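# Pull the upright nail out with two robot arms

## Task

Extract the nail that stands upright. If the robot's own body touches the nail more than lightly, the task fails. Anything the robot is still gripping when the scene ends is released and drops.

## Robot and tools

Robot: two six-joint arms, left_arm and right_arm, each with a two-finger gripper. A flat block juts about 9 cm from the wrist 3 axis toward the gripper's +x and turns with it.

Scene frame: origin at table-top height midway between the nominal arm bases; +x out over the table, +z up, left_arm on the +y side (image left/right may differ). Gripper axes: fingers point along its +z, open and close along its y. end_effector_position is the point between the closed pads; closed fingertips reach about 19 mm beyond it (6 mm when open), and closing pushes the tips roughly 13 mm farther out, so leave that gap above surfaces. Printed positions can be off, more at long reach.

The row (used by execute_actions and move): always 18 numbers for both arms, even if only one moves. First left_arm: six absolute joint target angles in radians, then gripper position, force_limit, speed; then the same nine for right_arm. Joint order inside each arm is unusual: wrist 3, wrist 2, elbow, shoulder pan, wrist 1, shoulder lift. Result lines (Joint positions, velocities, torques, targets) use this order too. Stated ranges: elbow -3.142 to 3.142, all others -6.283 to 6.283; a target more than 0.010 rad beyond a range end (and beyond the current angle) gets the call refused; real ends may differ by 0.010, and a clipped joint reports "joint sent to its limit". Gripper numbers are absolute commands in [-1, 1]: position +1 = open 85 mm, about -0.8 pads touching, -1 = squeeze until blocked. force_limit and speed both start at +1. Slow gentle grip: force_limit -1, speed -1 (about 30 N per pad); speed +1 gives roughly 200 N or more. Gap speed is about 20, 85, 150 mm/s at speed -1, 0, +1. Resending the same last gripper numbers leaves it unchanged; 0 is a real command. New force/speed only take effect with a position change of at least 0.01.

execute_actions(actions, cameras): actions is a list of actions; each action is up to 15 rows, one per 1/30 s step, the last row held to fill 15 steps (0.5 s). Empty list just returns state and images. cameras chooses images: omitted/null/["all"] = all, [] = none; names are cam_high, cam_low, cam_work, cam_left_wrist, cam_right_wrist.

move(target, speed, blend, blocking, cameras): target is one row or up to 15 rows differing only in joints, all sharing 10 s. Joints travel in step, so grippers follow curves; no obstacle avoidance. speed is rad/s for the joint with farthest to go, 0.01 to 2 (default 0.5), one value or one per target. blend (rad) rounds intermediate corners; 0 stops at each. blocking=false returns after about 0.5 s while motion continues; execute_actions is refused until the move ends (use wait or stop); a new move replaces a running one. The result adds a move: line such as done, off_target, moving, held or fault, plus limits=held and the farthest-off joint per arm. Neither done nor off_target proves contact or its absence.

wait(seconds 0 to 10): lets time run with last commands held. stop(): brakes a running move (needs room); fingers continue. zoom_image(camera, region [x0,y0,x1,y1] pixels, at most 504x504, top-left origin) magnifies the latest image; images are 672x504. zero_wrist_force(arm) subtracts the current wrist reading from later ones. finished_scene(scene 1 or 2, check): call once with a check of each goal condition (what images and readings show, what they cannot, how it could be wrong), then a second time to end the scene irreversibly.

Drive limits: joint targets change at most 1.88 rad/s (shoulders) or 2.83 rad/s (others); each step's target stays within 0.383 rad (shoulders) or 0.575 rad (others) of the measured angle, and within 100 mm (sometimes 50 mm) of the gripper's position, so big jumps take several actions and may need recommanding. Motion lags commands by about 0.09 or 0.17-0.20 s. To hold a joint, resend its Joint targets value.

Result readings: object_status 0 moving, 1 blocked while opening, 2 blocked while closing (a grip), 3 reached the requested opening or pads met. position_measured is in counts: 3 open, 78 about 60 mm, 130 about 40 mm, 180 about 20 mm, 230 closed. Wrist force/torque are in the gripper's own axes; contact reads as force from the surface into the arm; noise up to 0.25 N; zeroed at scene start. Joint torques include gravity and offsets; positive means toward a larger angle. "joint command not followed" and HELD mean the arm-clearance check withheld targets.

Avoid: touching the nail with fingers or arm beyond a light brush (grip only what the task allows, and do not shove it); dropping anything or leaving it off the table; collisions between arms; pressing a stiff arm into a firm surface. A contact force near 150 N (plus or minus 25) or joint torque at its load limit (pan/lift 303, elbow 138, wrists 49.6 N m) stops the arm for 10 s; if a gripped object pins it, open before moving. Prolonged loads or stretched poses heat motors (MOTOR HOT at 70 °C, braking stop at 85 °C). Loose objects may get nudged occasionally. Move smoothly and quickly; idle thinking time lets running moves continue.

Each tool is called after "Request:" as a command line: name --argument value for each argument, lists and objects as JSON in quotes; but a table of rows of numbers goes row by row, as --pt "numbers of a row", without its own name.

## Session

Request:
execute_actions --actions '[]'

Scene clock: 0.00 s.
left_arm: end_effector_position=(+0.4908, +1.0473, +0.1706) position_measured=3 object_status=3 end_effector_quat_wxyz=(+0.584, +0.421, -0.683, +0.124) end_effector_velocity=(+0.001, +0.000, +0.001) end_effector_angular_velocity=(+0.001, -0.002, -0.001) | right_arm: end_effector_position=(+1.1459, -0.1409, +0.1156) position_measured=3 object_status=3 end_effector_quat_wxyz=(-0.057, +0.709, -0.457, +0.534) end_effector_velocity=(+0.000, +0.000, -0.002) end_effector_angular_velocity=(-0.001, +0.001, +0.000)
Joint names: [wrist 3, wrist 2, elbow, shoulder pan, wrist 1, shoulder lift]
Joint positions: left_arm=[-0.4 -1.76 1.186 0.582 -0.723 -0.76] | right_arm=[-1.607 0.553 -1.437 3.895 -0.168 -2.472]
Joint velocities: left_arm=[0 0 -0.002 0 0 -0.001] | right_arm=[0 0 0 0 0 -0.002]
Joint torques (N m): no reading
Motor temperatures (°C): left_arm=[32 33 29 27 36 30] | right_arm=[35 25 29 32 37 30]
Wrist force (N): no reading
Wrist torque (N m): no reading
Wrist force, peak (N): no reading
Joint targets: left_arm=[-0.400 -1.760 1.186 0.582 -0.723 -0.760] | right_arm=[-1.607 0.553 -1.437 3.895 -0.168 -2.472]
Tool commands: left_gripper/position=+1.0 left_gripper/force_limit=+1.0 left_gripper/speed=+1.0 right_gripper/position=+1.0 right_gripper/force_limit=+1.0 right_gripper/speed=+1.0

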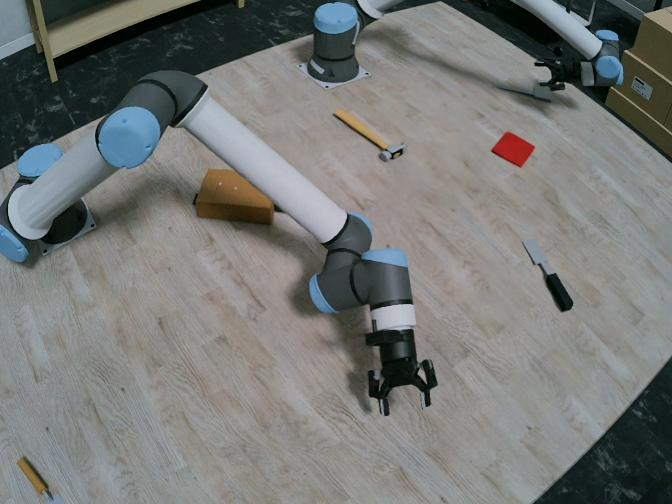

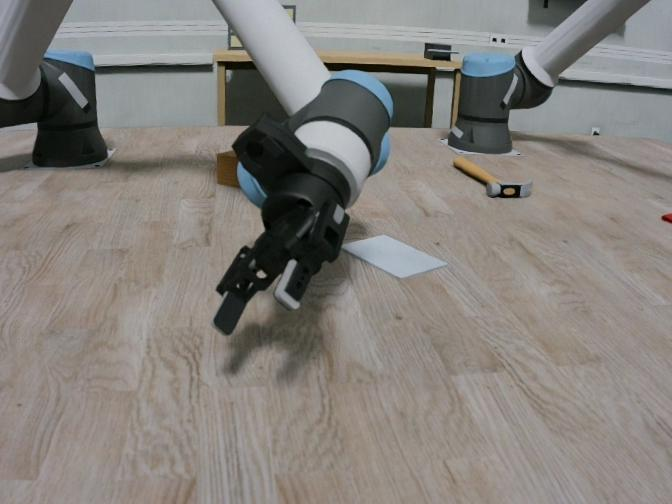

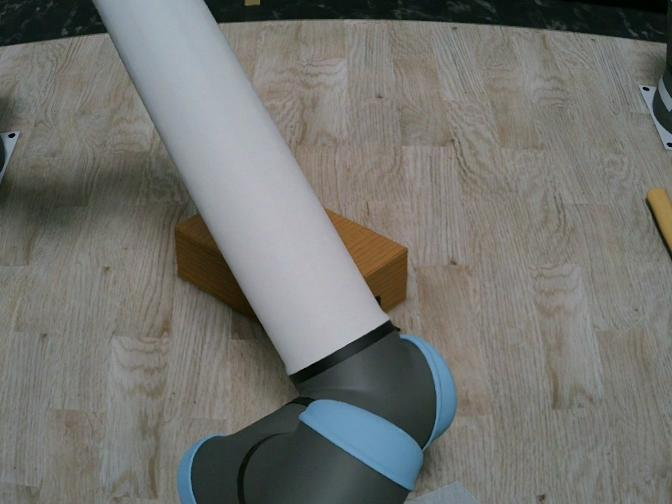

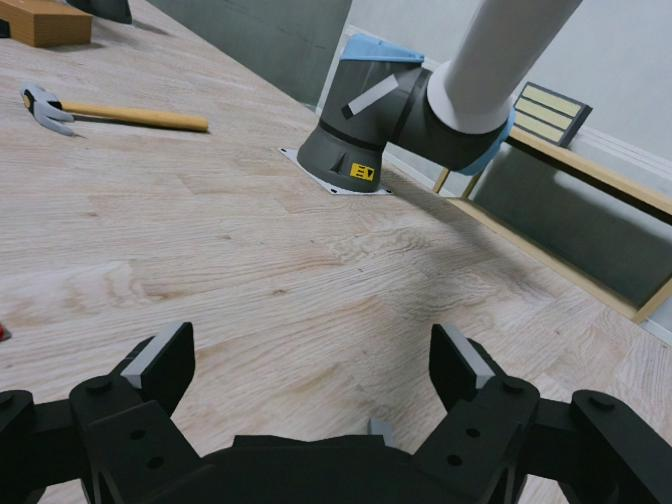

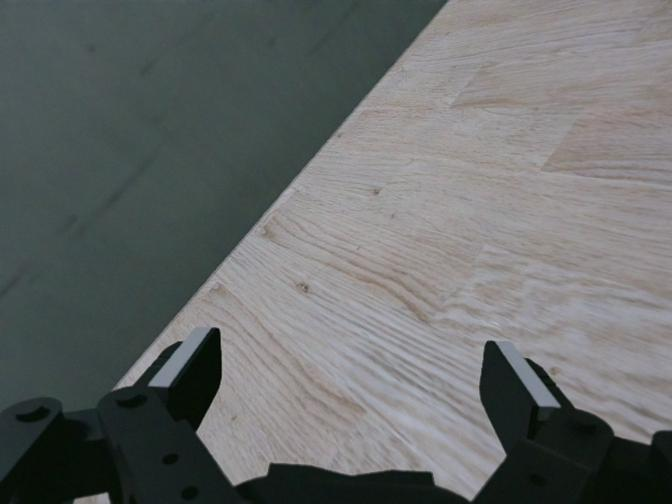

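Request:
move --target '[-0.4,-1.76,1.186,0.582,-0.723,-0.76,1,1,1,-1.607,0.553,-1.437,2.95,-0.168,-2.1,1,1,1]' --speed 0.8

Request:
zoom_image --camera "cam_work" --region '[130, 100, 470, 350]'

Request:
zoom_image --camera "cam_high" --region '[170, 80, 430, 260]'

Scene clock: 3.73 s.
left_arm: end_effector_position=(+0.4910, +1.0473, +0.1704) position_measured=3 object_status=3 end_effector_quat_wxyz=(+0.584, +0.421, -0.683, +0.124) end_effector_velocity=(+0.000, +0.000, +0.000) end_effector_angular_velocity=(+0.000, +0.000, +0.001) | right_arm: end_effector_position=(+1.0033, -1.1781, +0.5110) position_measured=3 object_status=3 end_effector_quat_wxyz=(-0.072, -0.318, +0.734, -0.595) end_effector_velocity=(-0.002, -0.003, +0.001) end_effector_angular_velocity=(+0.000, -0.001, -0.003)
Joint names: [wrist 3, wrist 2, elbow, shoulder pan, wrist 1, shoulder lift]
Joint positions: left_arm=[-0.4 -1.76 1.186 0.582 -0.723 -0.76] | right_arm=[-1.607 0.553 -1.437 2.95 -0.168 -2.1]
Joint velocities: left_arm=[0 0 0 0 0 0] | right_arm=[0 0 0 -0.003 0 0]
Joint torques (N m): left_arm=[2.15 0.62 -44.54 -9.44 1 -84.58] | right_arm=[-2.95 2.78 37.64 -17.84 6.2 112.11]
Motor temperatures (°C): left_arm=[32 33 29 27 36 30] | right_arm=[35 25 29 32 37 30]
Wrist force (N): left_arm=[0.1 0.2 0.2] | right_arm=[-0.5 0.0 0.2]
Wrist torque (N m): left_arm=[0.03 -0.03 0.00] | right_arm=[0.10 -0.07 -0.10]
Wrist force, peak (N): left_arm=[0.4 0.4 -0.1] | right_arm=[7.8 -0.6 5.3]
Joint targets: left_arm=[-0.400 -1.760 1.186 0.582 -0.723 -0.760] | right_arm=[-1.607 0.553 -1.437 2.950 -0.168 -2.100]
move: done

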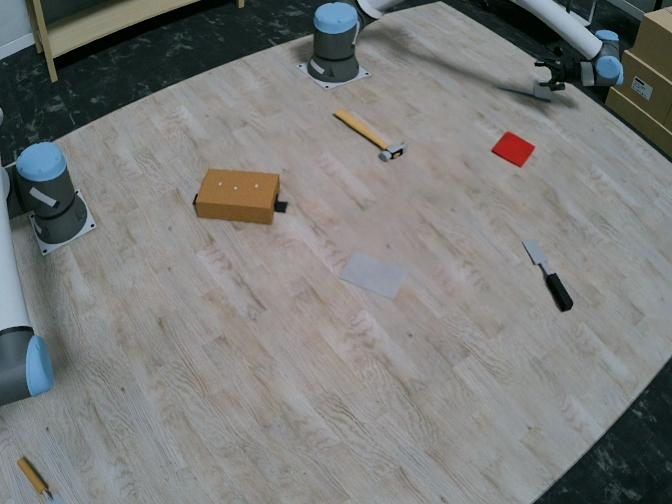

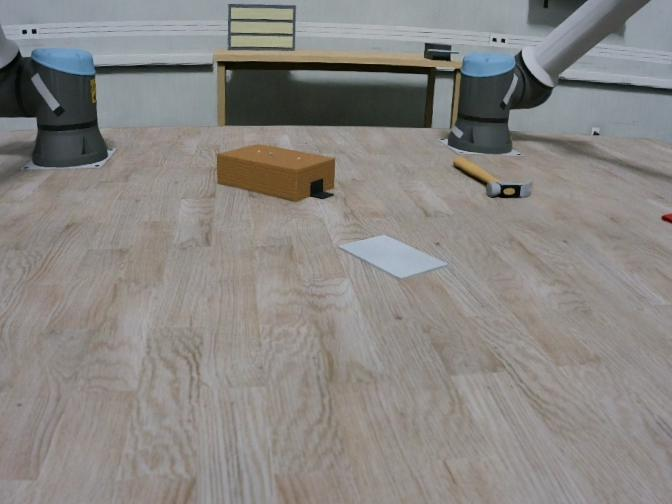

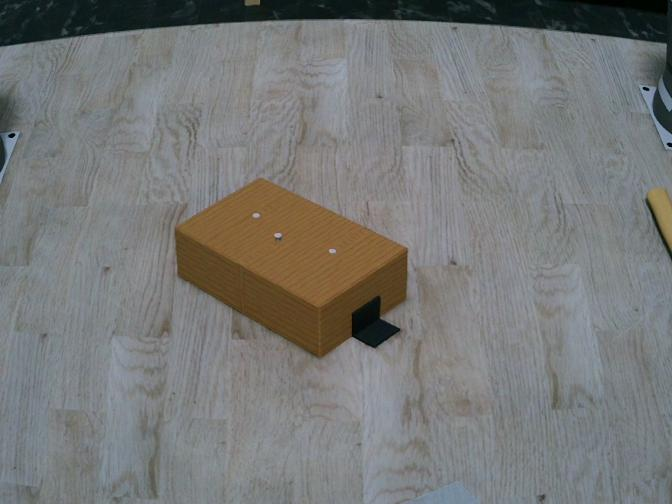

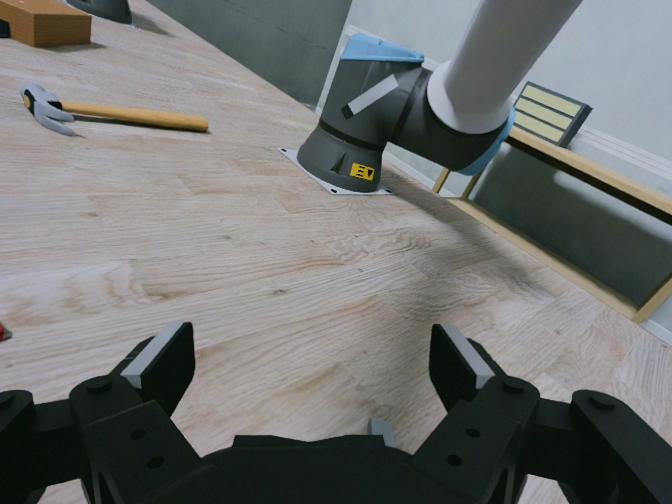

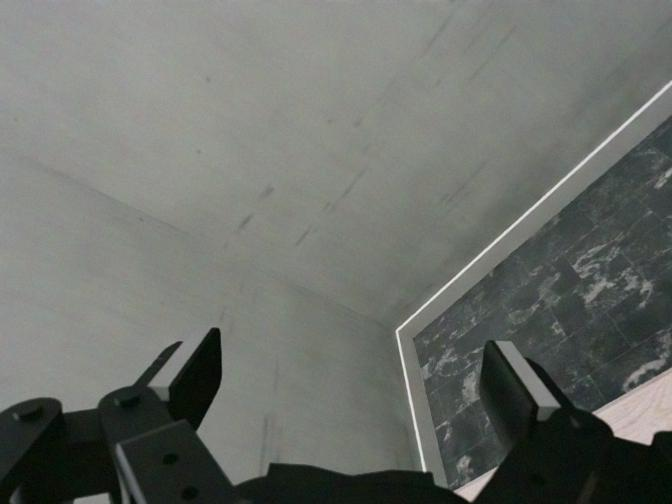

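Scaled by 1.482 from the camera's 672x504 image, which has a finer 960x720 frame.

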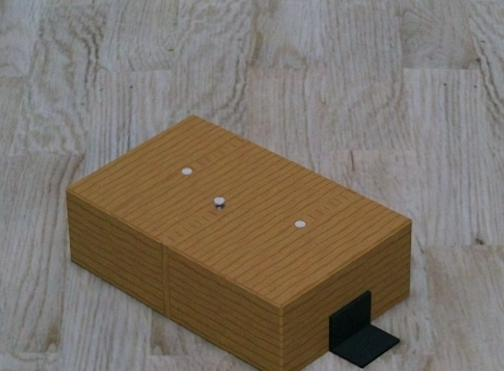

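Scaled by 1.938 from the camera's 672x504 image, which has a finer 960x720 frame.

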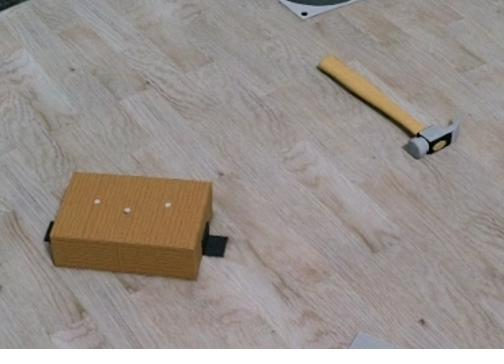

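Request:
move --target '[-0.4,-1.76,1.186,1.4,-0.723,-1.2,1,1,1,1.623,1.571,-1.252,4.765,-1.409,-2.051,1,1,1]' --speed 1.0

Scene clock: 9.97 s.
left_arm: end_effector_position=(-0.0573, +1.2315, +0.4836) position_measured=3 object_status=3 end_effector_quat_wxyz=(+0.315, +0.732, -0.542, +0.266) end_effector_velocity=(+0.000, +0.000, -0.001) end_effector_angular_velocity=(-0.001, +0.001, +0.000) | right_arm: end_effector_position=(+0.2003, +0.4019, +0.3484) position_measured=3 object_status=3 end_effector_quat_wxyz=(+0.000, +0.001, +1.000, +0.000) end_effector_velocity=(-0.002, +0.000, +0.000) end_effector_angular_velocity=(+0.001, +0.000, +0.001)
Joint names: [wrist 3, wrist 2, elbow, shoulder pan, wrist 1, shoulder lift]
Joint positions: left_arm=[-0.4 -1.76 1.186 1.4 -0.723 -1.2] | right_arm=[1.623 1.571 -1.252 4.765 -1.409 -2.051]
Joint velocities: left_arm=[0 0 0.002 0 0 0] | right_arm=[0.001 0 0 0.002 0 0]
Joint torques (N m): left_arm=[1.79 0.55 -40.97 12.92 -1.02 -89.15] | right_arm=[3.05 4.15 53.19 19.84 0.93 111.42]
Motor temperatures (°C): left_arm=[32 33 29 27 36 30] | right_arm=[35 25 29 32 37 30]
Wrist force (N): left_arm=[0.2 -0.4 -0.2] | right_arm=[-2.2 1.4 -2.9]
Wrist torque (N m): left_arm=[-0.04 -0.08 0.02] | right_arm=[-0.19 0.06 0.11]
Wrist force, peak (N): left_arm=[-0.5 -1.8 0.3] | right_arm=[-4.2 1.5 -2.6]
Joint targets: left_arm=[-0.400 -1.760 1.186 1.400 -0.723 -1.200] | right_arm=[1.623 1.571 -1.252 4.765 -1.409 -2.051]
move: done

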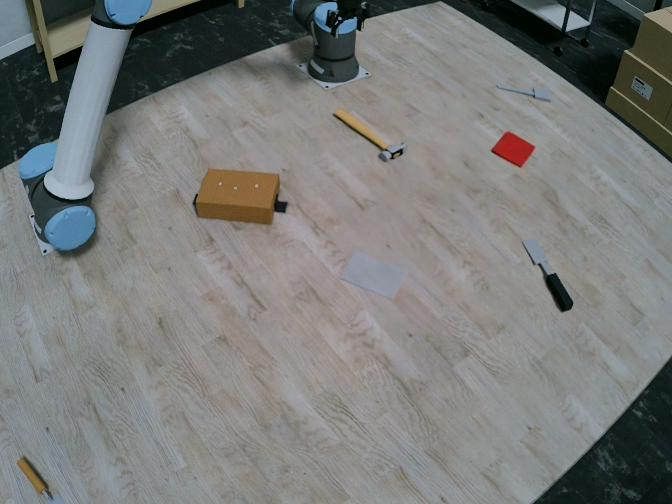

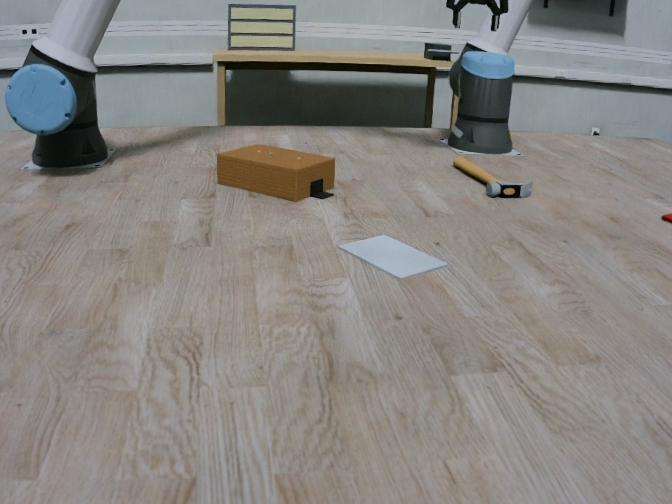

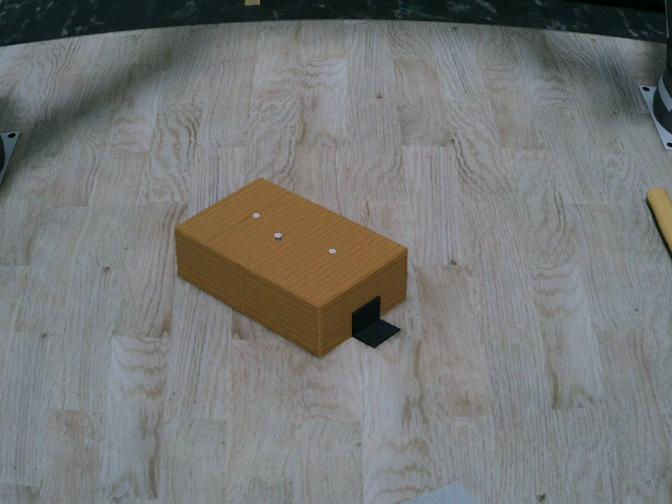

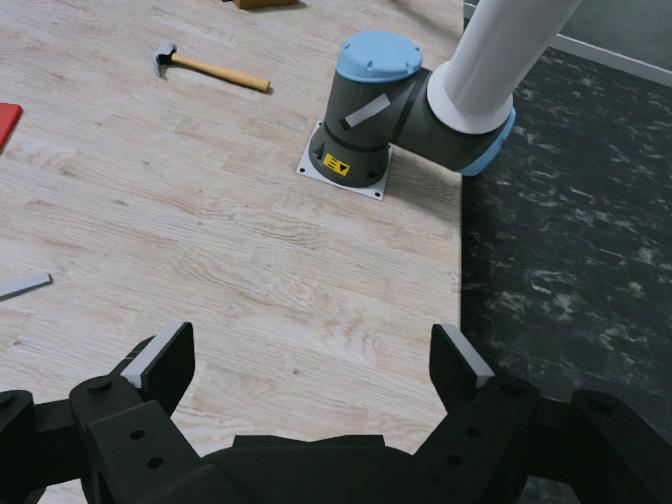

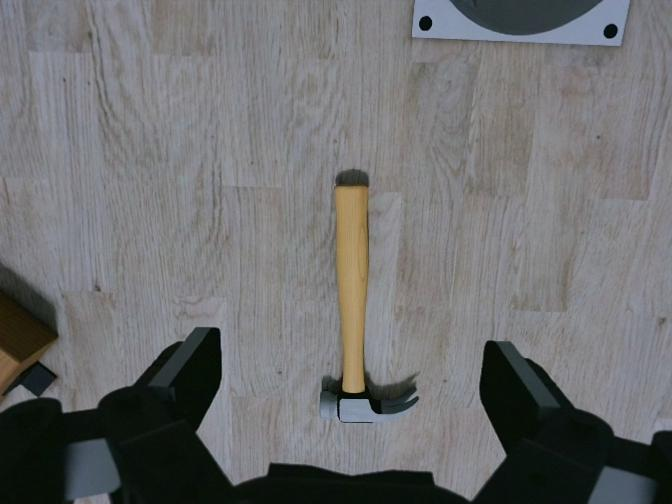

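Request:
move --target '[-0.4,-1.76,1.186,1.4,-0.723,-1.2,1,1,1,1.7047,1.571,-1.4695,4.846,-1.060,-2.1825,1,1,1]' --cameras '["cam_right_wrist"]'

Request:
zoom_image --camera "cam_right_wrist" --region '[180, 60, 520, 400]'

Scene clock: 12.27 s.
left_arm: end_effector_position=(-0.0574, +1.2315, +0.4836) position_measured=3 object_status=3 end_effector_quat_wxyz=(+0.315, +0.732, -0.542, +0.266) end_effector_velocity=(+0.000, +0.000, +0.001) end_effector_angular_velocity=(+0.001, +0.000, +0.000) | right_arm: end_effector_position=(+0.1205, +0.4122, +0.1193) position_measured=3 object_status=3 end_effector_quat_wxyz=(+0.000, +0.001, +1.000, +0.000) end_effector_velocity=(+0.001, +0.000, -0.001) end_effector_angular_velocity=(+0.000, +0.000, -0.001)
Joint names: [wrist 3, wrist 2, elbow, shoulder pan, wrist 1, shoulder lift]
Joint positions: left_arm=[-0.4 -1.76 1.186 1.4 -0.723 -1.2] | right_arm=[1.705 1.571 -1.469 4.846 -1.06 -2.182]
Joint velocities: left_arm=[0 0 0 0 0 -0.001] | right_arm=[0 0 -0.001 -0.001 0.002 -0.001]
Joint torques (N m): left_arm=[1.3 0.36 -40.07 14.3 -0.09 -87.65] | right_arm=[3.27 3.35 34.32 21.16 8.61 88.66]
Motor temperatures (°C): left_arm=[32 33 29 27 36 30] | right_arm=[35 25 29 32 37 30]
Wrist force (N): left_arm=[-0.1 -0.6 0.1] | right_arm=[-1.1 1.3 -2.4]
Wrist torque (N m): left_arm=[-0.08 -0.04 0.03] | right_arm=[-0.19 -0.13 0.16]
Wrist force, peak (N): left_arm=[-0.4 -0.6 -0.3] | right_arm=[-3.2 0.6 -6.3]
Joint targets: left_arm=[-0.400 -1.760 1.186 1.400 -0.723 -1.200] | right_arm=[1.705 1.571 -1.470 4.846 -1.060 -2.183]
move: done
Images, in order (width x height): cam_right_wrist 672x504.

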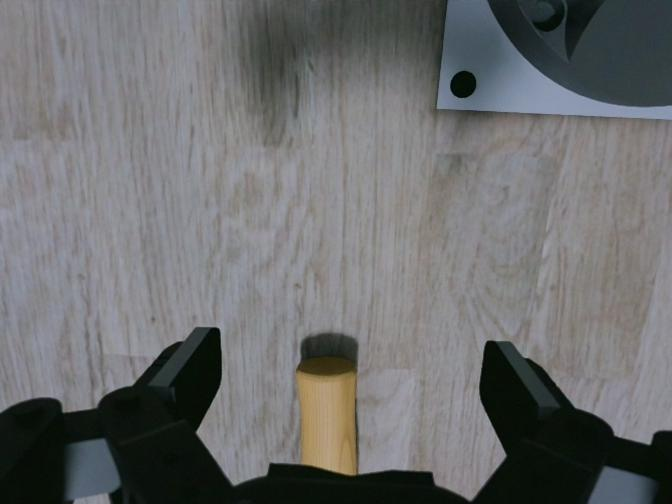

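Scaled by 1.482 from the camera's 672x504 image, which has a finer 960x720 frame.

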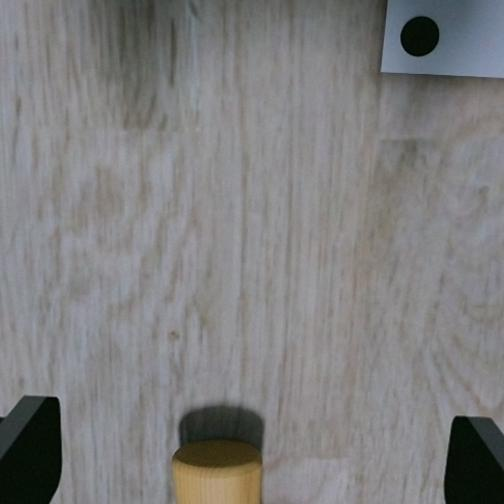

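Request:
move --target '[-0.4,-1.76,1.186,1.4,-0.723,-1.2,1,1,1,1.608,1.571,-1.5057,4.7496,-0.974,-2.2323,1,1,1]'

Request:
zoom_image --camera "cam_high" --region '[300, 60, 460, 180]'

Request:
zoom_image --camera "cam_low" --region '[420, 100, 580, 220]'

Scene clock: 14.70 s.
left_arm: end_effector_position=(-0.0574, +1.2315, +0.4836) position_measured=3 object_status=3 end_effector_quat_wxyz=(+0.315, +0.732, -0.542, +0.266) end_effector_velocity=(+0.000, +0.000, +0.000) end_effector_angular_velocity=(+0.000, +0.000, +0.000) | right_arm: end_effector_position=(+0.2150, +0.4020, +0.0594) position_measured=3 object_status=3 end_effector_quat_wxyz=(+0.000, +0.001, +1.000, +0.000) end_effector_velocity=(+0.001, -0.001, -0.002) end_effector_angular_velocity=(-0.003, +0.000, +0.001)
Joint names: [wrist 3, wrist 2, elbow, shoulder pan, wrist 1, shoulder lift]
Joint positions: left_arm=[-0.4 -1.76 1.186 1.4 -0.723 -1.2] | right_arm=[1.608 1.571 -1.506 4.75 -0.974 -2.232]
Joint velocities: left_arm=[0 0 0 0 0 0] | right_arm=[-0.002 0 -0.001 -0.001 0 -0.002]
Joint torques (N m): left_arm=[1.45 0.26 -42.99 11.98 1.47 -85.61] | right_arm=[-3.05 3 33.04 -17.4 8.65 90.38]
Motor temperatures (°C): left_arm=[32 33 29 27 36 30] | right_arm=[35 25 29 32 37 30]
Wrist force (N): left_arm=[0.0 -0.6 0.0] | right_arm=[-1.8 0.6 -3.0]
Wrist torque (N m): left_arm=[-0.07 -0.05 0.02] | right_arm=[-0.26 0.02 0.13]
Wrist force, peak (N): left_arm=[-0.2 -0.8 0.1] | right_arm=[-4.3 0.6 -1.2]
Joint targets: left_arm=[-0.400 -1.760 1.186 1.400 -0.723 -1.200] | right_arm=[1.608 1.571 -1.506 4.750 -0.974 -2.232]
move: done

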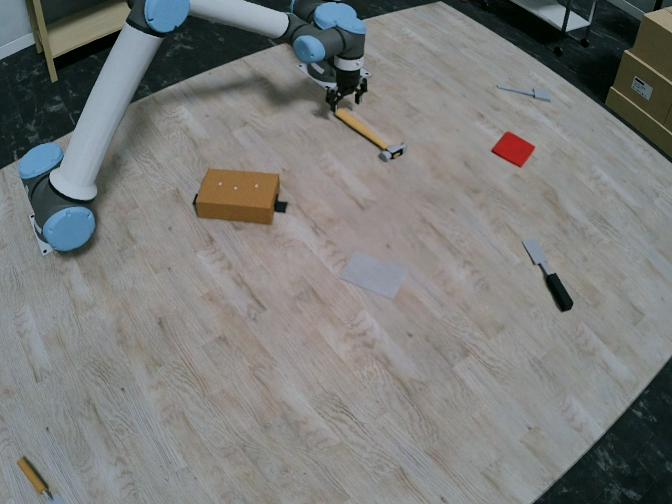

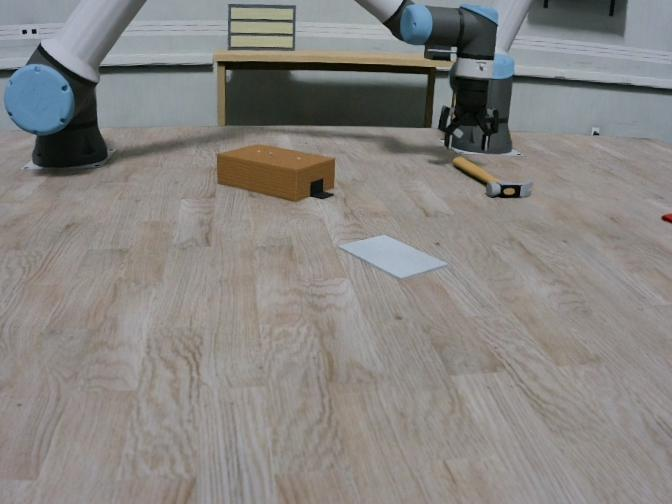

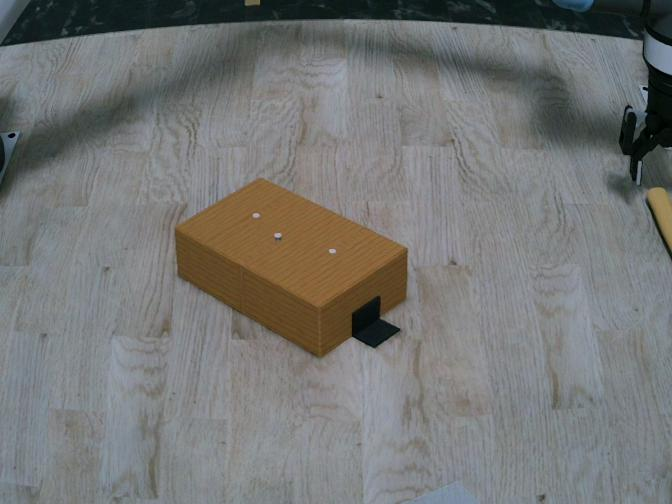

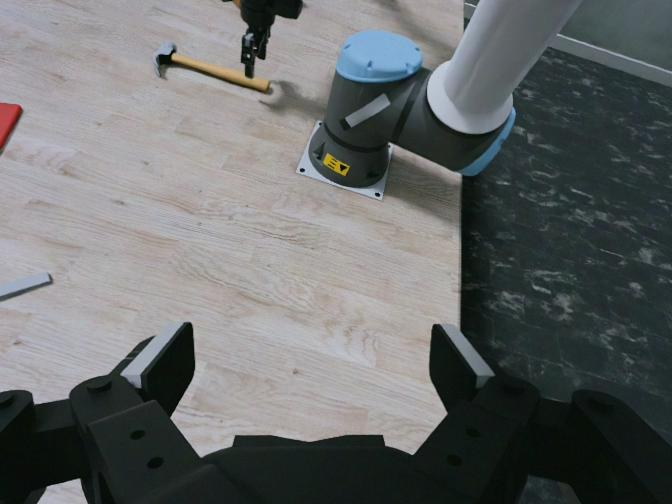

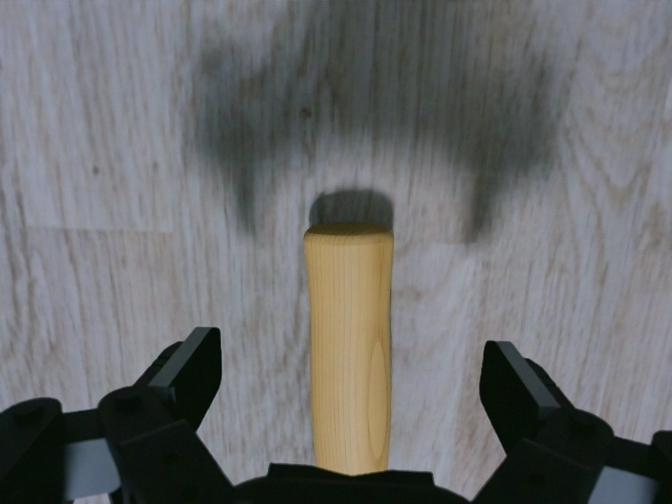

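Scaled by 3.150 from the camera's 672x504 image, which has a finer 960x720 frame.

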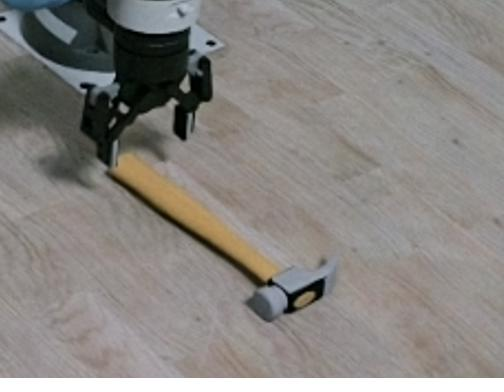

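Scaled by 3.150 from the camera's 672x504 image, which has a finer 960x720 frame.

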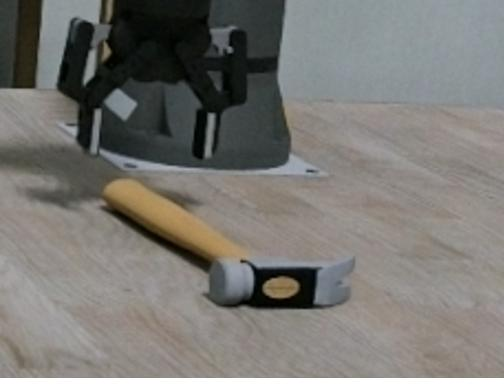

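Request:
move --target '[-0.4,-1.76,1.186,1.4,-0.723,-1.2,1,1,1,1.5925,1.571,-1.516,4.734,-0.925,-2.2714,1,-1,-1]' --speed 0.2 --cameras '[]'

Request:
move --target '[-0.4,-1.76,1.186,1.4,-0.723,-1.2,1,1,1,1.5925,1.571,-1.516,4.734,-0.925,-2.2714,-1,-1,-1]'

Scene clock: 15.90 s.
left_arm: end_effector_position=(-0.0574, +1.2315, +0.4836) position_measured=3 object_status=3 end_effector_quat_wxyz=(+0.315, +0.732, -0.542, +0.266) end_effector_velocity=(-0.001, +0.000, +0.000) end_effector_angular_velocity=(-0.001, +0.000, +0.001) | right_arm: end_effector_position=(+0.2302, +0.4018, +0.0213) position_measured=3 object_status=3 end_effector_quat_wxyz=(+0.000, +0.001, +1.000, +0.000) end_effector_velocity=(+0.001, +0.000, -0.002) end_effector_angular_velocity=(+0.000, +0.000, +0.000)
Joint names: [wrist 3, wrist 2, elbow, shoulder pan, wrist 1, shoulder lift]
Joint positions: left_arm=[-0.4 -1.76 1.186 1.4 -0.723 -1.2] | right_arm=[1.593 1.571 -1.516 4.734 -0.925 -2.271]
Joint velocities: left_arm=[0 0 0 0.001 0 0.001] | right_arm=[-0.001 0 0 -0.001 0.002 -0.002]
Joint torques (N m): left_arm=[1.37 0.33 -44.81 11.96 1.85 -88.09] | right_arm=[-2.87 2.62 31.55 -18.66 8.79 92.73]
Motor temperatures (°C): left_arm=[32 33 29 27 36 30] | right_arm=[35 25 29 32 37 30]
Wrist force (N): left_arm=[-0.2 -0.6 -0.1] | right_arm=[-1.6 0.3 -3.0]
Wrist torque (N m): left_arm=[-0.06 -0.02 0.02] | right_arm=[-0.33 -0.03 0.16]
Wrist force, peak (N): left_arm=[-0.5 -0.8 0.1] | right_arm=[-1.4 1.1 -3.9]
Joint targets: left_arm=[-0.400 -1.760 1.186 1.400 -0.723 -1.200] | right_arm=[1.593 1.571 -1.516 4.734 -0.925 -2.271]
move: done
No camera images: "cameras" was empty.

Scene clock: 18.87 s.
left_arm: end_effector_position=(-0.0574, +1.2315, +0.4836) position_measured=3 object_status=3 end_effector_quat_wxyz=(+0.315, +0.732, -0.542, +0.266) end_effector_velocity=(+0.001, +0.000, +0.000) end_effector_angular_velocity=(+0.000, +0.000, -0.001) | right_arm: end_effector_position=(+0.2302, +0.4017, +0.0212) position_measured=146 object_status=0 end_effector_quat_wxyz=(+0.000, +0.001, +1.000, +0.000) end_effector_velocity=(-0.001, +0.000, +0.000) end_effector_angular_velocity=(+0.000, +0.000, +0.001)
Joint names: [wrist 3, wrist 2, elbow, shoulder pan, wrist 1, shoulder lift]
Joint positions: left_arm=[-0.4 -1.76 1.186 1.4 -0.723 -1.2] | right_arm=[1.592 1.571 -1.516 4.734 -0.925 -2.271]
Joint velocities: left_arm=[0 0 0 -0.001 0 0.001] | right_arm=[0 0 0 0.001 -0.001 0.001]
Joint torques (N m): left_arm=[1.23 0.3 -45.46 10.37 1.23 -88.92] | right_arm=[-2.29 1.79 37.1 -15.8 5.87 91.71]
Motor temperatures (°C): left_arm=[32 33 29 27 36 30] | right_arm=[35 25 29 32 37 30]
Wrist force (N): left_arm=[-0.3 -0.1 -0.3] | right_arm=[-1.0 -1.0 -9.1]
Wrist torque (N m): left_arm=[0.01 -0.01 0.02] | right_arm=[-0.21 -0.07 -0.18]
Wrist force, peak (N): left_arm=[-0.4 -0.7 -0.2] | right_arm=[-1.3 -2.4 -9.6]
Joint targets: left_arm=[-0.400 -1.760 1.186 1.400 -0.723 -1.200] | right_arm=[1.593 1.571 -1.516 4.734 -0.925 -2.271]
move: done

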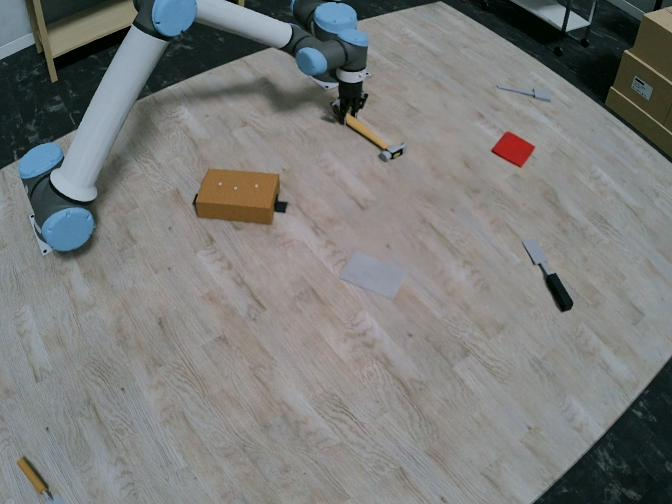

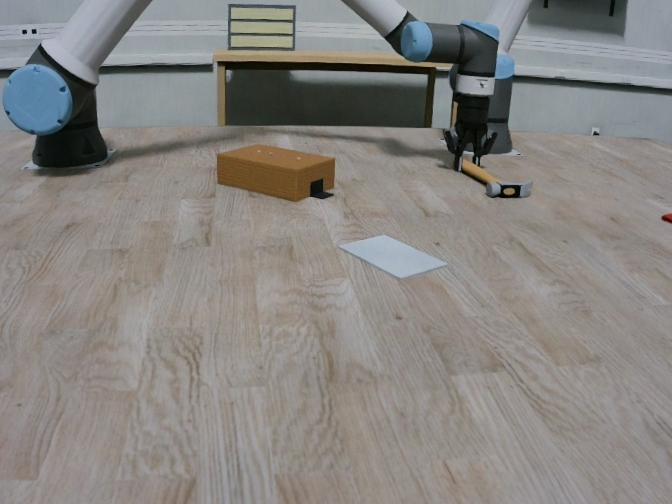

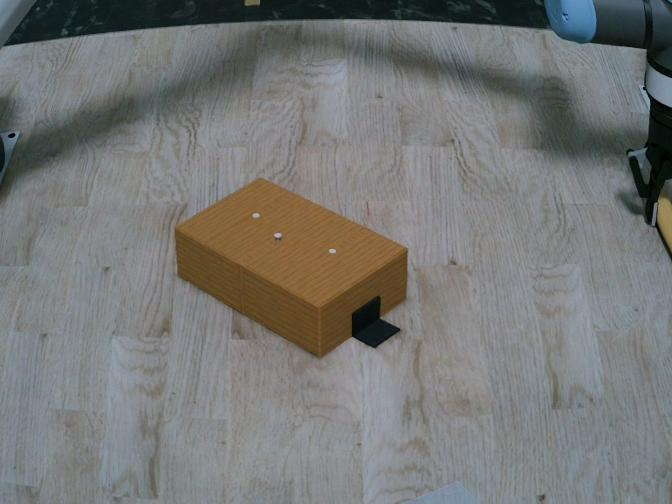

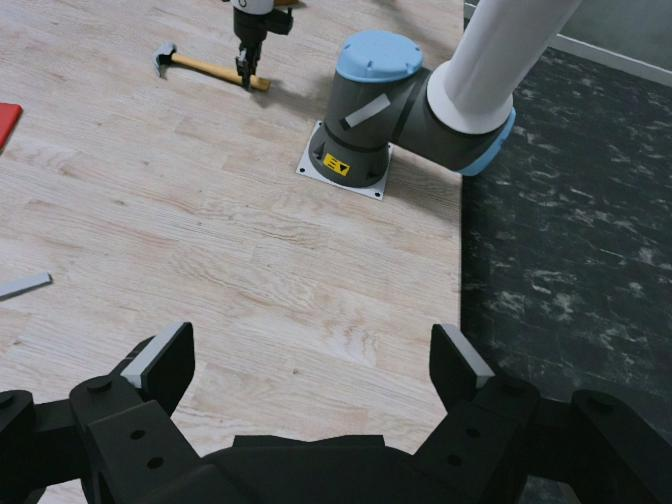

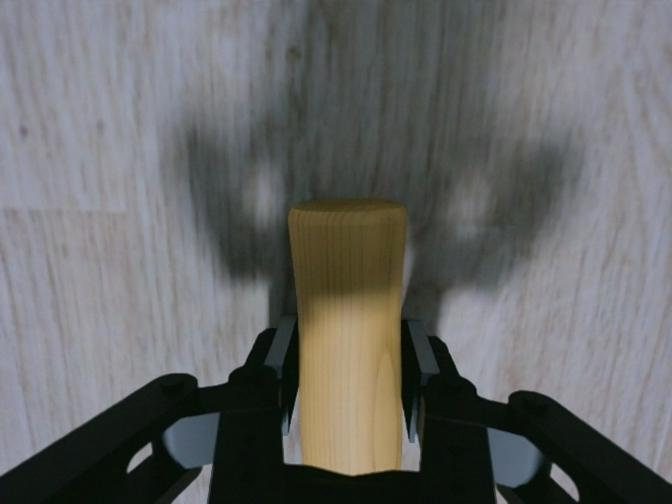

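Request:
wait --seconds 1 --cameras '[]'

Request:
move --target '[-0.4,-1.76,1.186,1.4,-0.723,-1.2,1,1,1,1.608,1.571,-1.5057,4.7496,-0.974,-2.2323,-1,-1,-1]' --speed 0.2

Scene clock: 20.13 s.
left_arm: end_effector_position=(-0.0574, +1.2315, +0.4836) position_measured=3 object_status=3 end_effector_quat_wxyz=(+0.315, +0.732, -0.542, +0.266) end_effector_velocity=(+0.000, +0.000, -0.001) end_effector_angular_velocity=(-0.001, +0.000, +0.000) | right_arm: end_effector_position=(+0.2302, +0.4017, +0.0212) position_measured=146 object_status=2 end_effector_quat_wxyz=(+0.000, +0.001, +1.000, +0.000) end_effector_velocity=(+0.002, +0.000, +0.001) end_effector_angular_velocity=(+0.001, +0.000, -0.001)
Joint names: [wrist 3, wrist 2, elbow, shoulder pan, wrist 1, shoulder lift]
Joint positions: left_arm=[-0.4 -1.76 1.186 1.4 -0.723 -1.2] | right_arm=[1.592 1.571 -1.516 4.734 -0.925 -2.271]
Joint velocities: left_arm=[0 0 0 0 0 0.001] | right_arm=[-0.001 0 0 -0.002 0 0.001]
Joint torques (N m): left_arm=[1.41 0.14 -47.45 12.47 1.33 -87.96] | right_arm=[-0.81 1.48 39.49 -13.58 4.84 91.5]
Motor temperatures (°C): left_arm=[32 33 29 27 36 30] | right_arm=[35 25 29 31 37 30]
Wrist force (N): left_arm=[0.1 -0.5 -0.2] | right_arm=[-1.1 -1.5 -8.6]
Wrist torque (N m): left_arm=[-0.06 -0.07 0.02] | right_arm=[-0.25 -0.06 -0.18]
Wrist force, peak (N): left_arm=[-0.1 -0.7 -0.2] | right_arm=[-1.4 -1.6 -9.0]
Joint targets: left_arm=[-0.400 -1.760 1.186 1.400 -0.723 -1.200] | right_arm=[1.593 1.571 -1.516 4.734 -0.925 -2.271]
Tool commands: left_gripper/position=+1.0 left_gripper/force_limit=+1.0 left_gripper/speed=+1.0 right_gripper/position=-1.0 right_gripper/force_limit=-1.0 right_gripper/speed=-1.0
wait: 1.00 s; at rest from the start
No camera images: "cameras" was empty.

Scene clock: 20.97 s.
left_arm: end_effector_position=(-0.0574, +1.2315, +0.4836) position_measured=3 object_status=3 end_effector_quat_wxyz=(+0.315, +0.732, -0.542, +0.266) end_effector_velocity=(+0.000, +0.000, -0.001) end_effector_angular_velocity=(-0.002, +0.000, -0.001) | right_arm: end_effector_position=(+0.2151, +0.4020, +0.0592) position_measured=146 object_status=2 end_effector_quat_wxyz=(+0.000, +0.001, +1.000, +0.000) end_effector_velocity=(+0.000, +0.000, +0.001) end_effector_angular_velocity=(+0.000, +0.000, +0.000)
Joint names: [wrist 3, wrist 2, elbow, shoulder pan, wrist 1, shoulder lift]
Joint positions: left_arm=[-0.4 -1.76 1.186 1.4 -0.723 -1.2] | right_arm=[1.608 1.571 -1.506 4.75 -0.974 -2.232]
Joint velocities: left_arm=[0 0 0 0 0 0.002] | right_arm=[0 0 0 0 -0.002 0.001]
Joint torques (N m): left_arm=[1.29 0.49 -46.82 9.19 0.93 -85.85] | right_arm=[3.16 1.51 47.24 22.44 1.07 117.78]
Motor temperatures (°C): left_arm=[32 33 29 27 36 30] | right_arm=[35 25 29 31 37 30]
Wrist force (N): left_arm=[0.0 -0.3 -0.3] | right_arm=[-2.9 0.7 -1.8]
Wrist torque (N m): left_arm=[-0.02 -0.05 0.02] | right_arm=[-0.22 0.00 0.11]
Wrist force, peak (N): left_arm=[-0.2 -0.7 -0.1] | right_arm=[-1.4 -1.6 -8.8]
Joint targets: left_arm=[-0.400 -1.760 1.186 1.400 -0.723 -1.200] | right_arm=[1.608 1.571 -1.506 4.750 -0.974 -2.232]
move: done

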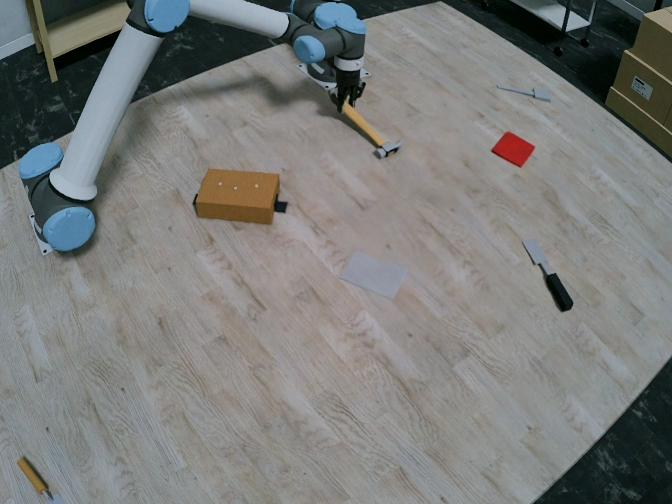

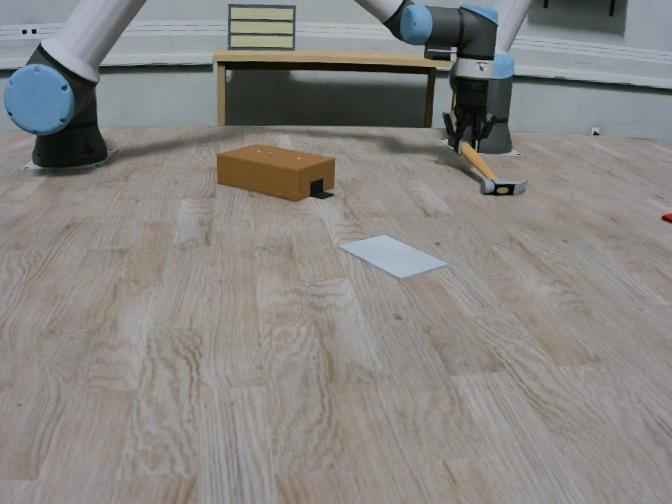

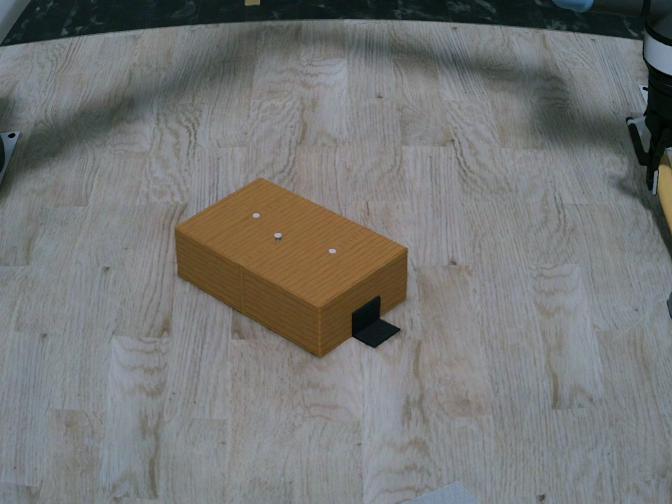

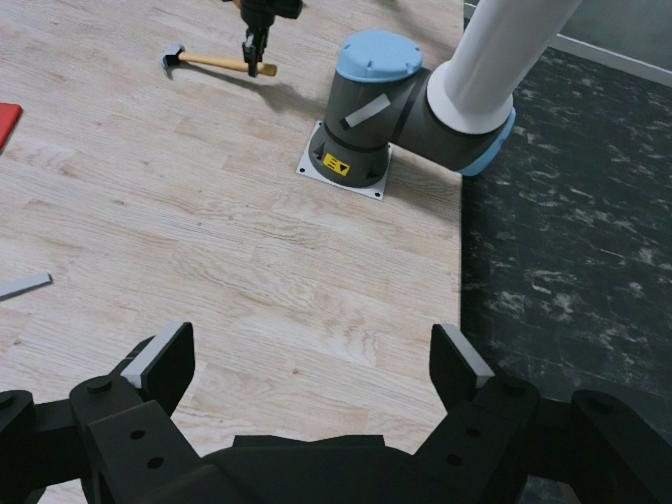

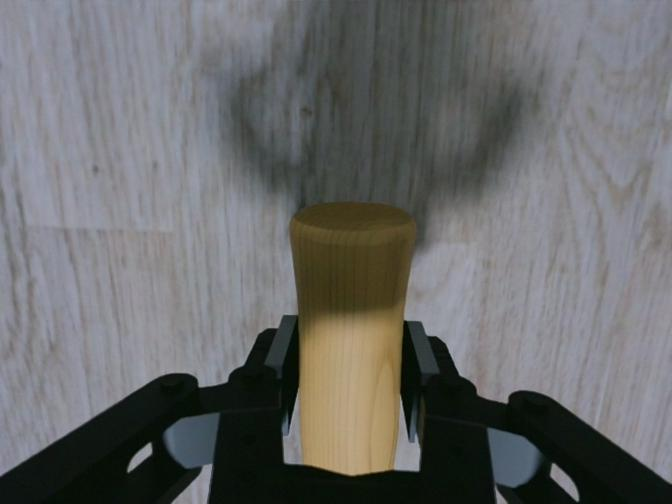

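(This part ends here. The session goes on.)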